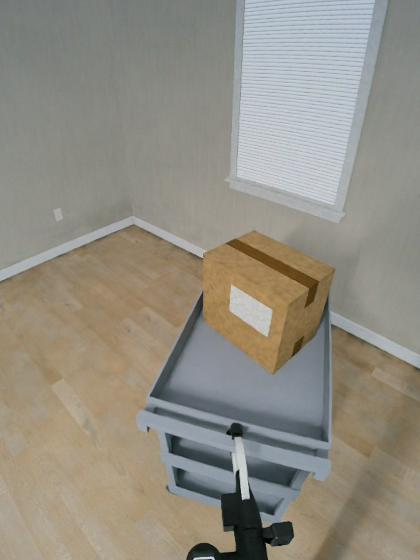

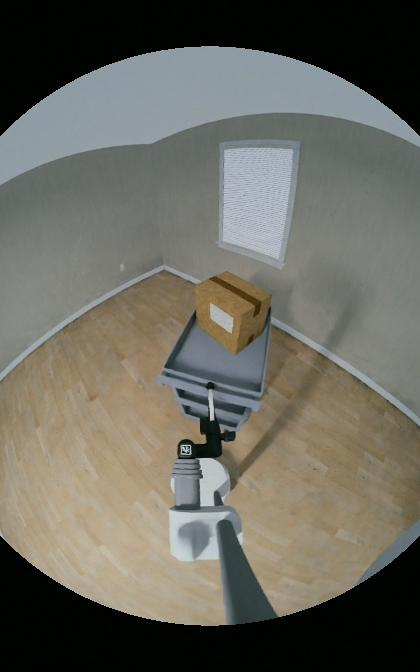

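>>> move:
  r2: {"base":{"rotate_rad":0.45},"pace":"slow"}
  blocking: false

>>> wait:
  seconds: 5

>>> move:
  r2: {"base":{"strafe_m":-0.36},"pace":"slow"}
  blocking: false

>>> wait:
  seconds: 7
  cameras: ["r2_head_camera","r2_head_right_camera","r2_head_left_camera"]

Scene clock: 1349.77 s.
move: r2 moving
r1: as last shown
r1.lidar_m: 3.90 2.23 1.91 1.90 0.25 0.31 - 1.45 2.12 2.82 1.92 1.85
r1.motor_effort: lift_m=+20(20) arm_m=+4(4) wheel_0=+1(1) wheel_1=+0(1) wheel_2=+0(0)
r1.servo_current: wrist_yaw_rad=39(65) wrist_pitch_rad=33(46) wrist_roll_rad=46(59) gripper_m=39(46)
r1.wrist_depth_mm: 136 138 - - 392 234 - / 108 138 - - 397 218 - / 114 138 243 - 404 221 160 / 133 150 - - 404 224 161 / 1308 1921 - - 410 223 161 / 1205 1182 194 1160 188 224 170 / 854 750 759 798 410 193 -
r2.base_odometry: x=-0.165 y=-1.608 heading=+0.391
r2.turned_by_wheels: +0.125
r2.turned_by_imu: +0.121
r2.base_tilt: forward=-0.7 right=+0.0
r2.lidar_m: 0.45 2.87 2.93 3.16 2.87 2.94 1.87 2.00 2.98 2.04 1.85 0.36
r2.base_status: rotate_rad moving
r2.joint_positions: lift_m=+0.688 arm_m=+0.000 wrist_yaw_rad=-0.004 wrist_pitch_rad=+0.008 wrist_roll_rad=+1.569 gripper_m=-0.035
r2.joint_status: not commanded
r2.measured_speeds: translate_m=+0.000 strafe_m=+0.001 rotate_rad=+0.491 lift_m=+0.000 arm_m=+0.000 wrist_yaw_rad=+0.000 wrist_pitch_rad=+0.000 wrist_roll_rad=+0.000
r2.motor_effort: lift_m=+21(21) arm_m=+5(5) wheel_0=-8(13) wheel_1=-7(9) wheel_2=-12(12)
r2.servo_current: wrist_yaw_rad=46(52) wrist_pitch_rad=52(52) wrist_roll_rad=59(59) gripper_m=104(104)
r2.hand_pose: x=+0.4588 y=-0.0887 z=+0.8637 quat_wxyz=(+0.708, +0.706, +0.001, -0.004) (m; r2's base frame)
r2.wrist_depth_mm: 1576 421 418 105 161 - - / 1756 394 392 115 173 - - / - 508 473 121 187 - - / - - 597 132 204 - - / - - - 145 221 1808 - / - - 185 160 178 1576 488 / - - - - - 1537 439
pictures: none

Scene clock: 1350.90 s.
earlier move: r2 done
r1.base_odometry: x=-1.849 y=+1.472 heading=+2.907
r1.turned_by_wheels: +0.000
r1.turned_by_imu: +0.000
r1.base_tilt: forward=-1.6 right=+1.3
r1.lidar_m: 3.90 2.21 1.90 1.90 0.25 0.31 - 1.44 2.14 2.83 1.93 1.87
r1.base_status: not commanded
r1.joint_positions: lift_m=+0.127 arm_m=+0.000 wrist_yaw_rad=+3.092 wrist_pitch_rad=+0.002 wrist_roll_rad=+0.000 gripper_m=+0.056
r1.joint_status: not commanded
r1.measured_speeds: all 0
r1.motor_effort: lift_m=+20(20) arm_m=+4(4) wheel_0=+0(1) wheel_1=+0(1) wheel_2=+0(0)
r1.servo_current: wrist_yaw_rad=39(65) wrist_pitch_rad=46(52) wrist_roll_rad=46(59) gripper_m=46(46)
r1.hand_pose: x=-0.1128 y=+0.1017 z=+0.3046 quat_wxyz=(+0.025, -0.001, +0.000, +1.000) (m; r1's base frame)
r1.wrist_depth_mm: 136 138 - - 392 233 - / 108 138 - - 399 219 - / 114 138 242 - 404 220 160 / 133 150 - - 407 223 160 / 1308 1921 - - 410 224 161 / 1182 1182 193 1205 189 224 170 / 842 759 759 788 407 193 -
r2.base_odometry: x=-0.165 y=-1.608 heading=+0.714
r2.turned_by_wheels: +0.323
r2.turned_by_imu: +0.314
r2.base_tilt: forward=-0.7 right=+0.1
r2.lidar_m: 0.45 2.87 3.23 2.90 2.85 3.23 1.90 2.92 2.29 1.88 0.37 0.33
r2.base_status: done
r2.joint_positions: lift_m=+0.688 arm_m=+0.000 wrist_yaw_rad=-0.013 wrist_pitch_rad=+0.008 wrist_roll_rad=+1.569 gripper_m=-0.035
r2.joint_status: not commanded
r2.measured_speeds: all 0
r2.motor_effort: lift_m=+21(21) arm_m=+4(5) wheel_0=-10(16) wheel_1=-7(9) wheel_2=-11(13)
r2.servo_current: wrist_yaw_rad=91(91) wrist_pitch_rad=52(59) wrist_roll_rad=39(59) gripper_m=98(104)
r2.hand_pose: x=+0.4580 y=-0.0913 z=+0.8637 quat_wxyz=(+0.708, +0.706, -0.002, -0.007) (m; r2's base frame)
r2.wrist_depth_mm: - - - - - - - / - - - - - - - / - - - - - - - / - - - - - - - / - - - - - 1464 455 / - - - - 168 394 407 / - - - - - 1537 1118
wait: 1.13 of 5 s (r2 has come to rest)
pictures: none

Scene clock: 1351.40 s.
move: r2 moving
r1: as last shown
r1.lidar_m: 3.89 2.21 1.91 1.90 0.25 0.27 - 1.40 2.14 2.84 1.92 1.88
r1.motor_effort: lift_m=+20(20) arm_m=+4(4) wheel_0=+1(1) wheel_1=+0(1) wheel_2=+0(0)
r1.servo_current: wrist_yaw_rad=52(65) wrist_pitch_rad=39(46) wrist_roll_rad=46(59) gripper_m=46(46)
r1.wrist_depth_mm: 136 138 - - 387 235 - / 108 138 - - 397 220 - / 114 139 243 - 399 220 160 / 133 150 - - 407 222 160 / 1308 1983 - - 410 224 161 / 1205 1205 194 1229 188 223 170 / 842 741 759 798 410 192 -
r2.base_odometry: x=-0.156 y=-1.619 heading=+0.714
r2.turned_by_wheels: +0.000
r2.turned_by_imu: +0.000
r2.base_tilt: forward=-0.6 right=+0.1
r2.lidar_m: 0.45 2.87 3.20 2.91 2.89 3.23 1.89 2.93 2.25 1.85 0.39 0.32
r2.base_status: strafe_m moving
r2.joint_positions: lift_m=+0.688 arm_m=+0.000 wrist_yaw_rad=-0.013 wrist_pitch_rad=+0.008 wrist_roll_rad=+1.569 gripper_m=-0.035
r2.joint_status: not commanded
r2.measured_speeds: translate_m=+0.000 strafe_m=-0.057 rotate_rad=+0.002 lift_m=+0.000 arm_m=+0.000 wrist_yaw_rad=+0.000 wrist_pitch_rad=+0.000 wrist_roll_rad=+0.000
r2.motor_effort: lift_m=+21(21) arm_m=+5(5) wheel_0=+5(9) wheel_1=-11(12) wheel_2=-2(10)
r2.servo_current: wrist_yaw_rad=85(91) wrist_pitch_rad=52(52) wrist_roll_rad=46(52) gripper_m=91(98)
r2.hand_pose: x=+0.4580 y=-0.0913 z=+0.8637 quat_wxyz=(+0.708, +0.706, -0.002, -0.007) (m; r2's base frame)
r2.wrist_depth_mm: - - - - - - - / - - - - - - - / - - - - - - - / - - - - - - - / - - - - - 1464 459 / - - - - - 397 404 / - - - - - 1576 1118
pictures: none

Scene clock: 1355.67 s.
earlier move: r2 done
r1.base_odometry: x=-1.849 y=+1.472 heading=+2.907
r1.turned_by_wheels: +0.000
r1.turned_by_imu: +0.000
r1.base_tilt: forward=-1.6 right=+1.3
r1.lidar_m: 3.93 2.21 1.89 1.89 0.25 0.30 - 1.40 2.14 2.84 1.96 4.71
r1.base_status: not commanded
r1.joint_positions: lift_m=+0.127 arm_m=+0.000 wrist_yaw_rad=+3.092 wrist_pitch_rad=+0.002 wrist_roll_rad=+0.000 gripper_m=+0.056
r1.joint_status: not commanded
r1.measured_speeds: all 0
r1.motor_effort: lift_m=+20(20) arm_m=+4(4) wheel_0=+0(1) wheel_1=+0(1) wheel_2=+0(0)
r1.servo_current: wrist_yaw_rad=59(65) wrist_pitch_rad=46(52) wrist_roll_rad=39(65) gripper_m=39(52)
r1.hand_pose: x=-0.1128 y=+0.1017 z=+0.3046 quat_wxyz=(+0.025, -0.001, +0.000, +1.000) (m; r1's base frame)
r1.wrist_depth_mm: 136 138 - - 392 236 - / 108 138 - - 394 220 - / 115 139 244 - 404 221 160 / 133 150 - - 407 223 160 / 1366 1983 - - 415 224 161 / 1182 1182 194 1205 187 224 170 / 854 750 759 798 410 193 -
r2.base_odometry: x=+0.071 y=-1.880 heading=+0.714
r2.turned_by_wheels: +0.000
r2.turned_by_imu: +0.001
r2.base_tilt: forward=-0.7 right=+0.1
r2.lidar_m: 0.42 0.54 3.34 3.23 3.24 1.98 2.00 2.78 1.84 1.53 1.52 0.38
r2.base_status: done
r2.joint_positions: lift_m=+0.688 arm_m=+0.000 wrist_yaw_rad=+0.004 wrist_pitch_rad=+0.008 wrist_roll_rad=+1.569 gripper_m=-0.035
r2.joint_status: not commanded
r2.measured_speeds: all 0
r2.motor_effort: lift_m=+21(21) arm_m=+4(5) wheel_0=+3(13) wheel_1=-4(12) wheel_2=-2(10)
r2.servo_current: wrist_yaw_rad=46(91) wrist_pitch_rad=52(59) wrist_roll_rad=52(65) gripper_m=98(104)
r2.hand_pose: x=+0.4596 y=-0.0863 z=+0.8637 quat_wxyz=(+0.708, +0.706, +0.004, -0.001) (m; r2's base frame)
r2.wrist_depth_mm: - 455 452 111 167 - - / - 404 404 120 178 - - / - 469 455 128 191 - - / - - 564 137 206 - - / - - - 148 222 - - / - - 185 162 179 1576 504 / - - - - - 1576 452
wait: 4.27 of 7 s (r2 has come to rest)
pictures: r2_head_camera, r2_head_left_camera, r2_head_right_camera
Images, in order (width x height): r2_head_camera 420x560, r2_head_left_camera 420x672, r2_head_right_camera 420x672.

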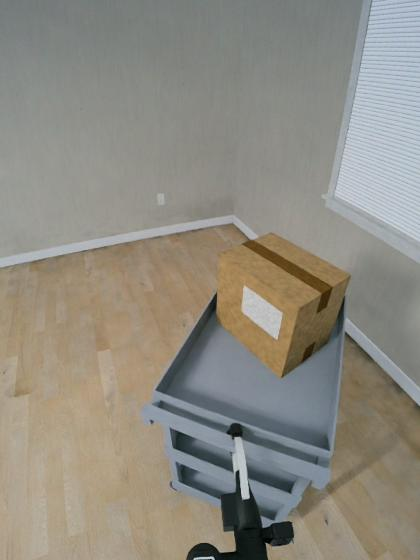

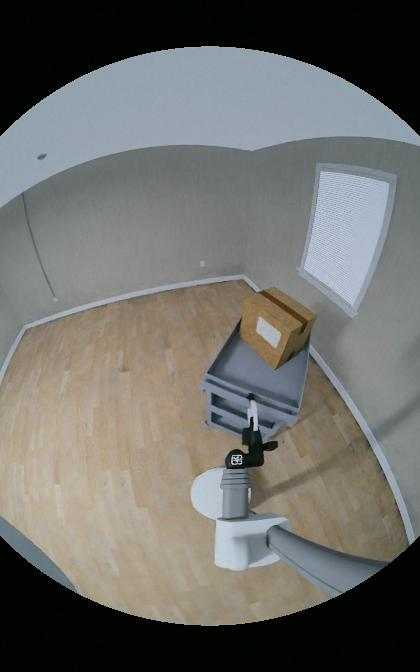

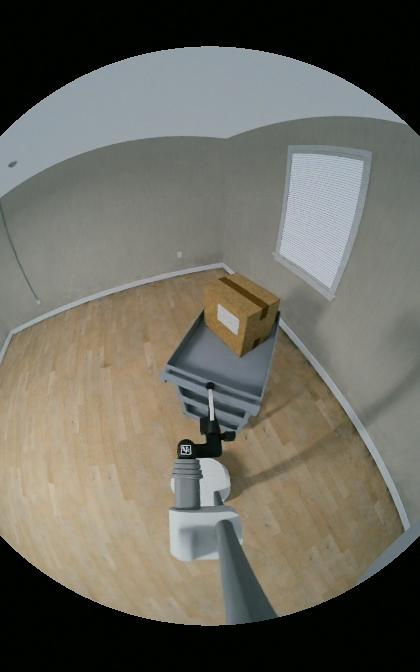

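>>> wait:
  seconds: 0
  cameras: ["r1_head_camera","r1_head_left_camera","r1_head_right_camera"]

Scene clock: 1378.30 s.
r1.base_odometry: x=-1.849 y=+1.472 heading=+2.907
r1.turned_by_wheels: +0.000
r1.turned_by_imu: +0.000
r1.base_tilt: forward=-1.6 right=+1.3
r1.lidar_m: 3.90 2.21 1.89 1.92 0.25 0.32 - 1.39 2.18 2.84 1.95 4.73
r1.base_status: not commanded
r1.joint_positions: lift_m=+0.127 arm_m=+0.000 wrist_yaw_rad=+3.092 wrist_pitch_rad=+0.002 wrist_roll_rad=+0.000 gripper_m=+0.056
r1.joint_status: not commanded
r1.measured_speeds: all 0
r1.motor_effort: lift_m=+20(20) arm_m=+4(4) wheel_0=+0(1) wheel_1=+0(1) wheel_2=+0(0)
r1.servo_current: wrist_yaw_rad=52(65) wrist_pitch_rad=39(52) wrist_roll_rad=65(65) gripper_m=46(52)
r1.hand_pose: x=-0.1128 y=+0.1017 z=+0.3046 quat_wxyz=(+0.025, -0.001, +0.000, +1.000) (m; r1's base frame)
r1.wrist_depth_mm: 135 138 - - 392 235 - / 108 138 - - 399 220 - / 115 138 243 - 402 220 160 / 133 150 - - 404 223 160 / 1336 1921 - - 410 224 160 / 1205 1229 194 1182 188 223 170 / 854 759 759 798 410 193 -
r2.base_odometry: x=+0.071 y=-1.880 heading=+0.714
r2.turned_by_wheels: +0.000
r2.turned_by_imu: +0.000
r2.base_tilt: forward=-0.6 right=+0.1
r2.lidar_m: 0.44 0.54 3.35 3.26 3.22 1.96 2.02 2.80 1.88 1.54 1.51 0.39
r2.base_status: done
r2.joint_positions: lift_m=+0.688 arm_m=+0.000 wrist_yaw_rad=+0.004 wrist_pitch_rad=+0.008 wrist_roll_rad=+1.569 gripper_m=-0.035
r2.joint_status: not commanded
r2.measured_speeds: all 0
r2.motor_effort: lift_m=+21(21) arm_m=+4(5) wheel_0=+2(13) wheel_1=-4(12) wheel_2=-2(10)
r2.servo_current: wrist_yaw_rad=39(91) wrist_pitch_rad=46(59) wrist_roll_rad=39(65) gripper_m=98(104)
r2.hand_pose: x=+0.4596 y=-0.0863 z=+0.8637 quat_wxyz=(+0.708, +0.706, +0.004, -0.001) (m; r2's base frame)
r2.wrist_depth_mm: - 452 452 111 167 - - / - 404 410 120 178 - - / - 466 455 128 190 - - / - - 569 137 204 - - / - - - 148 221 - - / - - 185 161 178 1537 508 / - - - - - 1537 449
pictures: r1_head_camera, r1_head_left_camera, r1_head_right_camera
Images, in order (width x height): r1_head_camera 420x560, r1_head_left_camera 420x672, r1_head_right_camera 420x672.

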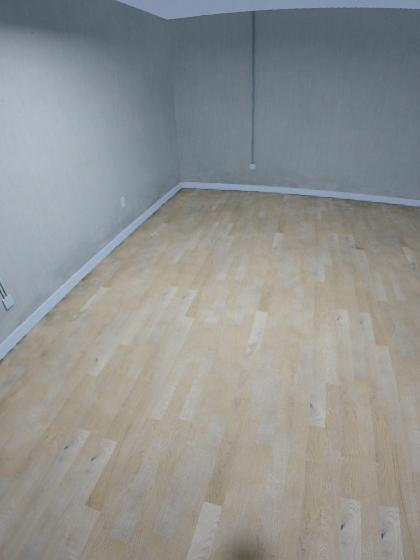

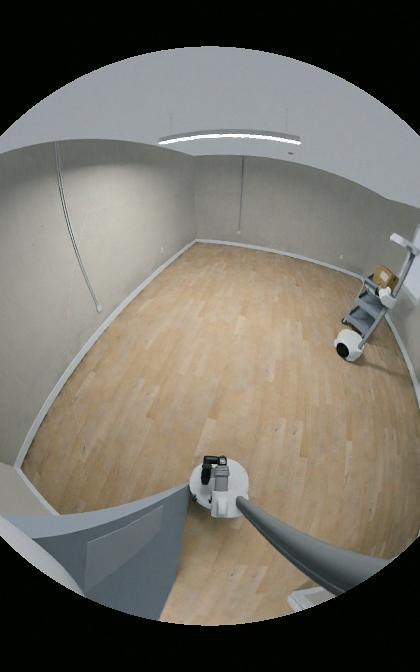

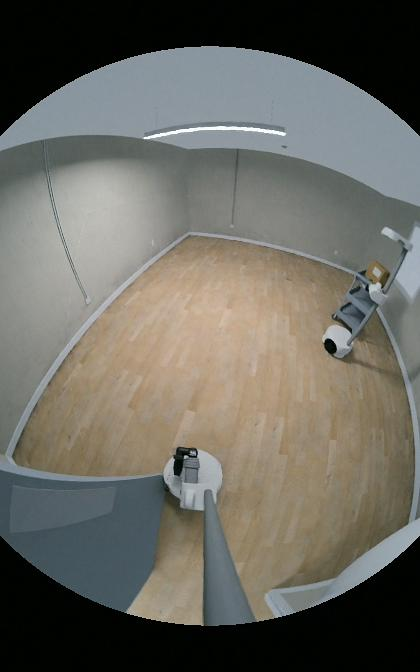

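>>> move:
  r2: {"base":{"rotate_rad":0.3},"pace":"slow"}
  blocking: false

>>> wait:
  seconds: 3

>>> move:
  r2: {"base":{"translate_m":-0.63,"strafe_m":0.72},"pace":"default"}
  blocking: false

>>> wait:
  seconds: 7
  cameras: ["r1_head_left_camera","r1_head_right_camera","r2_head_camera"]

Scene clock: 1410.90 s.
move: r2 moving
r1: as last shown
r1.lidar_m: 3.89 2.20 1.92 1.89 0.25 0.29 - 1.43 2.17 2.85 1.97 4.72
r1.servo_current: wrist_yaw_rad=46(59) wrist_pitch_rad=39(46) wrist_roll_rad=59(59) gripper_m=39(46)
r1.wrist_depth_mm: 136 137 - - 389 235 - / 108 138 - - 397 220 - / 115 139 242 - 404 221 160 / 134 150 - - 407 223 160 / 1336 1983 - - 407 224 161 / 1182 1182 194 1182 187 224 170 / 842 759 759 798 407 193 -
r2.base_odometry: x=+0.071 y=-1.880 heading=+0.839
r2.turned_by_wheels: +0.125
r2.turned_by_imu: +0.121
r2.base_tilt: forward=-0.7 right=+0.1
r2.lidar_m: 0.44 2.98 3.55 3.21 3.25 1.96 2.83 2.82 1.75 1.53 1.53 0.35
r2.base_status: rotate_rad moving
r2.joint_positions: lift_m=+0.688 arm_m=+0.000 wrist_yaw_rad=-0.005 wrist_pitch_rad=+0.008 wrist_roll_rad=+1.569 gripper_m=-0.035
r2.joint_status: not commanded
r2.measured_speeds: translate_m=+0.000 strafe_m=+0.001 rotate_rad=+0.488 lift_m=+0.000 arm_m=+0.000 wrist_yaw_rad=+0.000 wrist_pitch_rad=+0.000 wrist_roll_rad=+0.000
r2.motor_effort: lift_m=+21(21) arm_m=+4(5) wheel_0=-11(13) wheel_1=-8(10) wheel_2=-11(12)
r2.servo_current: wrist_yaw_rad=52(59) wrist_pitch_rad=52(59) wrist_roll_rad=39(59) gripper_m=85(98)
r2.hand_pose: x=+0.4588 y=-0.0887 z=+0.8637 quat_wxyz=(+0.708, +0.706, +0.001, -0.004) (m; r2's base frame)
r2.wrist_depth_mm: - 377 375 - 149 - - / - 397 399 103 163 - - / - - 504 109 179 - - / - - - 125 198 - - / - - - 137 220 1708 - / - - 186 157 178 1576 477 / - - - - 359 1576 427
pictures: none

Scene clock: 1411.80 s.
earlier move: r2 done
r1.base_odometry: x=-1.849 y=+1.472 heading=+2.907
r1.turned_by_wheels: +0.000
r1.turned_by_imu: +0.000
r1.base_tilt: forward=-1.6 right=+1.3
r1.lidar_m: 3.90 2.21 1.91 1.92 0.25 0.31 - 1.40 2.13 2.83 1.97 2.65
r1.base_status: not commanded
r1.joint_positions: lift_m=+0.127 arm_m=+0.000 wrist_yaw_rad=+3.092 wrist_pitch_rad=+0.002 wrist_roll_rad=+0.000 gripper_m=+0.056
r1.joint_status: not commanded
r1.measured_speeds: all 0
r1.motor_effort: lift_m=+20(20) arm_m=+4(4) wheel_0=+0(1) wheel_1=+0(1) wheel_2=+0(0)
r1.servo_current: wrist_yaw_rad=59(65) wrist_pitch_rad=39(46) wrist_roll_rad=52(65) gripper_m=39(46)
r1.hand_pose: x=-0.1128 y=+0.1017 z=+0.3046 quat_wxyz=(+0.025, -0.001, +0.000, +1.000) (m; r1's base frame)
r1.wrist_depth_mm: 136 138 - - 389 234 - / 108 138 - - 397 220 - / 115 138 243 - 402 220 160 / 133 149 - - 407 223 160 / 1308 1921 - - 404 224 161 / 1205 1182 194 1182 188 224 170 / 854 750 741 798 410 193 -
r2.base_odometry: x=+0.071 y=-1.880 heading=+1.012
r2.turned_by_wheels: +0.174
r2.turned_by_imu: +0.169
r2.base_tilt: forward=-0.6 right=+0.1
r2.lidar_m: 0.48 3.06 3.36 3.23 3.29 1.97 2.81 2.28 1.60 1.52 0.44 0.33
r2.base_status: done
r2.joint_positions: lift_m=+0.688 arm_m=+0.000 wrist_yaw_rad=-0.005 wrist_pitch_rad=+0.008 wrist_roll_rad=+1.569 gripper_m=-0.035
r2.joint_status: not commanded
r2.measured_speeds: all 0
r2.motor_effort: lift_m=+21(21) arm_m=+4(5) wheel_0=-7(13) wheel_1=-4(10) wheel_2=-8(12)
r2.servo_current: wrist_yaw_rad=46(59) wrist_pitch_rad=52(59) wrist_roll_rad=46(59) gripper_m=98(104)
r2.hand_pose: x=+0.4589 y=-0.0887 z=+0.8637 quat_wxyz=(+0.708, +0.706, +0.001, -0.004) (m; r2's base frame)
r2.wrist_depth_mm: - 389 - - - - - / - - 554 - - - - / - - - - - - - / - - - - - 535 530 / - - - - - 1576 469 / - - 185 127 176 1464 433 / - - - - - 1537 1138
wait: 0.90 of 3 s (r2 has come to rest)
pictures: none

Scene clock: 1412.30 s.
move: r2 moving
r1: as last shown
r1.lidar_m: 3.90 2.24 1.89 1.90 0.25 0.32 - 1.43 2.15 2.82 1.94 2.61
r1.motor_effort: lift_m=+20(20) arm_m=+4(4) wheel_0=+1(1) wheel_1=+0(1) wheel_2=+0(0)
r1.servo_current: wrist_yaw_rad=39(59) wrist_pitch_rad=39(46) wrist_roll_rad=59(59) gripper_m=39(46)
r1.wrist_depth_mm: 136 138 - - 392 234 - / 108 138 - - 397 220 - / 114 138 244 - 404 221 160 / 133 150 - - 407 223 160 / 1336 1921 - - 413 224 160 / 1182 1205 194 1205 187 224 170 / 842 750 750 798 410 193 -
r2.base_odometry: x=+0.039 y=-1.885 heading=+1.012
r2.turned_by_wheels: +0.000
r2.turned_by_imu: -0.001
r2.base_tilt: forward=-0.6 right=+0.1
r2.lidar_m: 0.46 3.11 3.39 3.19 3.30 1.93 2.79 2.34 1.66 1.56 0.44 0.31
r2.base_status: translate_m moving; strafe_m moving
r2.joint_positions: lift_m=+0.688 arm_m=+0.000 wrist_yaw_rad=-0.005 wrist_pitch_rad=+0.008 wrist_roll_rad=+1.569 gripper_m=-0.035
r2.joint_status: not commanded
r2.measured_speeds: translate_m=-0.082 strafe_m=+0.092 rotate_rad=-0.002 lift_m=+0.000 arm_m=+0.000 wrist_yaw_rad=+0.000 wrist_pitch_rad=+0.000 wrist_roll_rad=+0.000
r2.motor_effort: lift_m=+21(21) arm_m=+4(4) wheel_0=-15(18) wheel_1=+5(6) wheel_2=+9(10)
r2.servo_current: wrist_yaw_rad=46(59) wrist_pitch_rad=52(52) wrist_roll_rad=46(65) gripper_m=91(98)
r2.hand_pose: x=+0.4588 y=-0.0888 z=+0.8637 quat_wxyz=(+0.708, +0.706, +0.001, -0.004) (m; r2's base frame)
r2.wrist_depth_mm: - 394 - - - - - / - - 569 - - - - / - - - - - - - / - - - - - 539 521 / - - - - - 1537 477 / - - 185 128 177 1397 402 / - - - - - 1576 1098
pictures: none

Scene clock: 1416.47 s.
earlier move: r2 done
r1.base_odometry: x=-1.849 y=+1.472 heading=+2.907
r1.turned_by_wheels: +0.000
r1.turned_by_imu: +0.000
r1.base_tilt: forward=-1.6 right=+1.3
r1.lidar_m: 3.93 2.25 1.91 1.91 0.25 0.28 - 1.42 2.14 2.85 1.12 1.04
r1.base_status: not commanded
r1.joint_positions: lift_m=+0.127 arm_m=+0.000 wrist_yaw_rad=+3.092 wrist_pitch_rad=+0.002 wrist_roll_rad=+0.000 gripper_m=+0.056
r1.joint_status: not commanded
r1.measured_speeds: all 0
r1.motor_effort: lift_m=+20(20) arm_m=+4(4) wheel_0=+1(2) wheel_1=+1(1) wheel_2=+0(0)
r1.servo_current: wrist_yaw_rad=46(72) wrist_pitch_rad=46(52) wrist_roll_rad=59(78) gripper_m=39(46)
r1.hand_pose: x=-0.1128 y=+0.1017 z=+0.3046 quat_wxyz=(+0.025, -0.001, +0.000, +1.000) (m; r1's base frame)
r1.wrist_depth_mm: 136 138 - - 392 234 - / 108 138 - - 402 219 - / 115 138 242 - 402 220 160 / 133 149 - - 407 222 160 / 1308 1983 - - 410 224 160 / 1182 1182 194 1205 188 223 170 / 842 750 759 798 410 193 -
r2.base_odometry: x=-0.874 y=-2.033 heading=+1.013
r2.turned_by_wheels: +0.001
r2.turned_by_imu: -0.001
r2.base_tilt: forward=-0.7 right=+0.1
r2.lidar_m: 0.42 0.51 2.60 2.48 2.57 1.06 1.21 2.29 2.39 2.28 2.34 0.37
r2.base_status: done
r2.joint_positions: lift_m=+0.688 arm_m=+0.000 wrist_yaw_rad=+0.000 wrist_pitch_rad=+0.008 wrist_roll_rad=+1.569 gripper_m=-0.035
r2.joint_status: not commanded
r2.measured_speeds: all 0
r2.motor_effort: lift_m=+21(21) arm_m=+4(5) wheel_0=+1(22) wheel_1=+4(7) wheel_2=+6(11)
r2.servo_current: wrist_yaw_rad=46(65) wrist_pitch_rad=52(59) wrist_roll_rad=52(65) gripper_m=104(104)
r2.hand_pose: x=+0.4592 y=-0.0875 z=+0.8637 quat_wxyz=(+0.708, +0.706, +0.003, -0.003) (m; r2's base frame)
r2.wrist_depth_mm: - 473 459 112 168 - - / - 402 404 121 179 - - / - 469 449 128 190 - - / - - 559 137 206 - - / - - - 148 222 - - / - - 185 163 178 1537 488 / - - - - - 1576 452
wait: 4.17 of 7 s (r2 has come to rest)
pictures: r1_head_left_camera, r1_head_right_camera, r2_head_camera
Images, in order (width x height): r1_head_left_camera 420x672, r1_head_right_camera 420x672, r2_head_camera 420x560.

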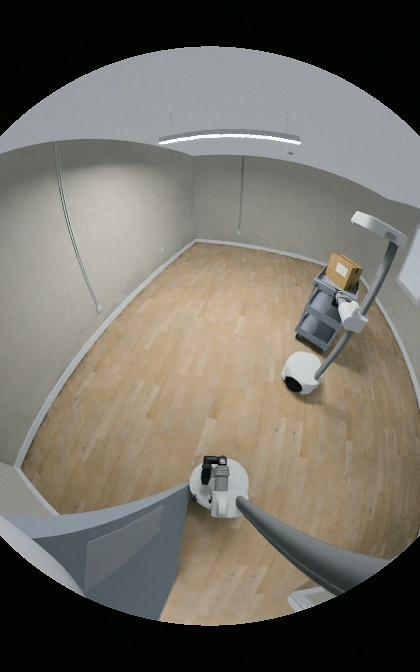

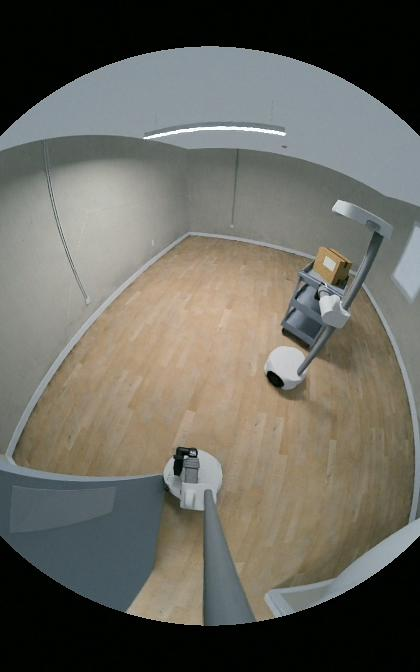

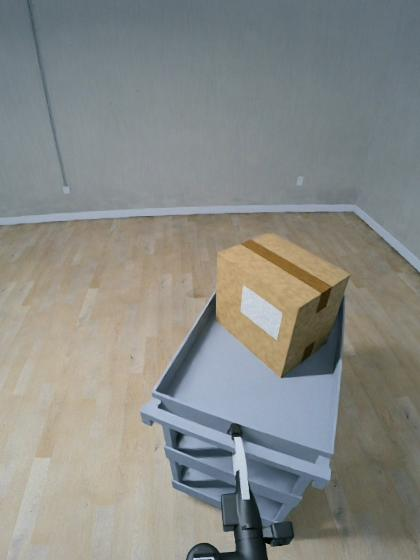

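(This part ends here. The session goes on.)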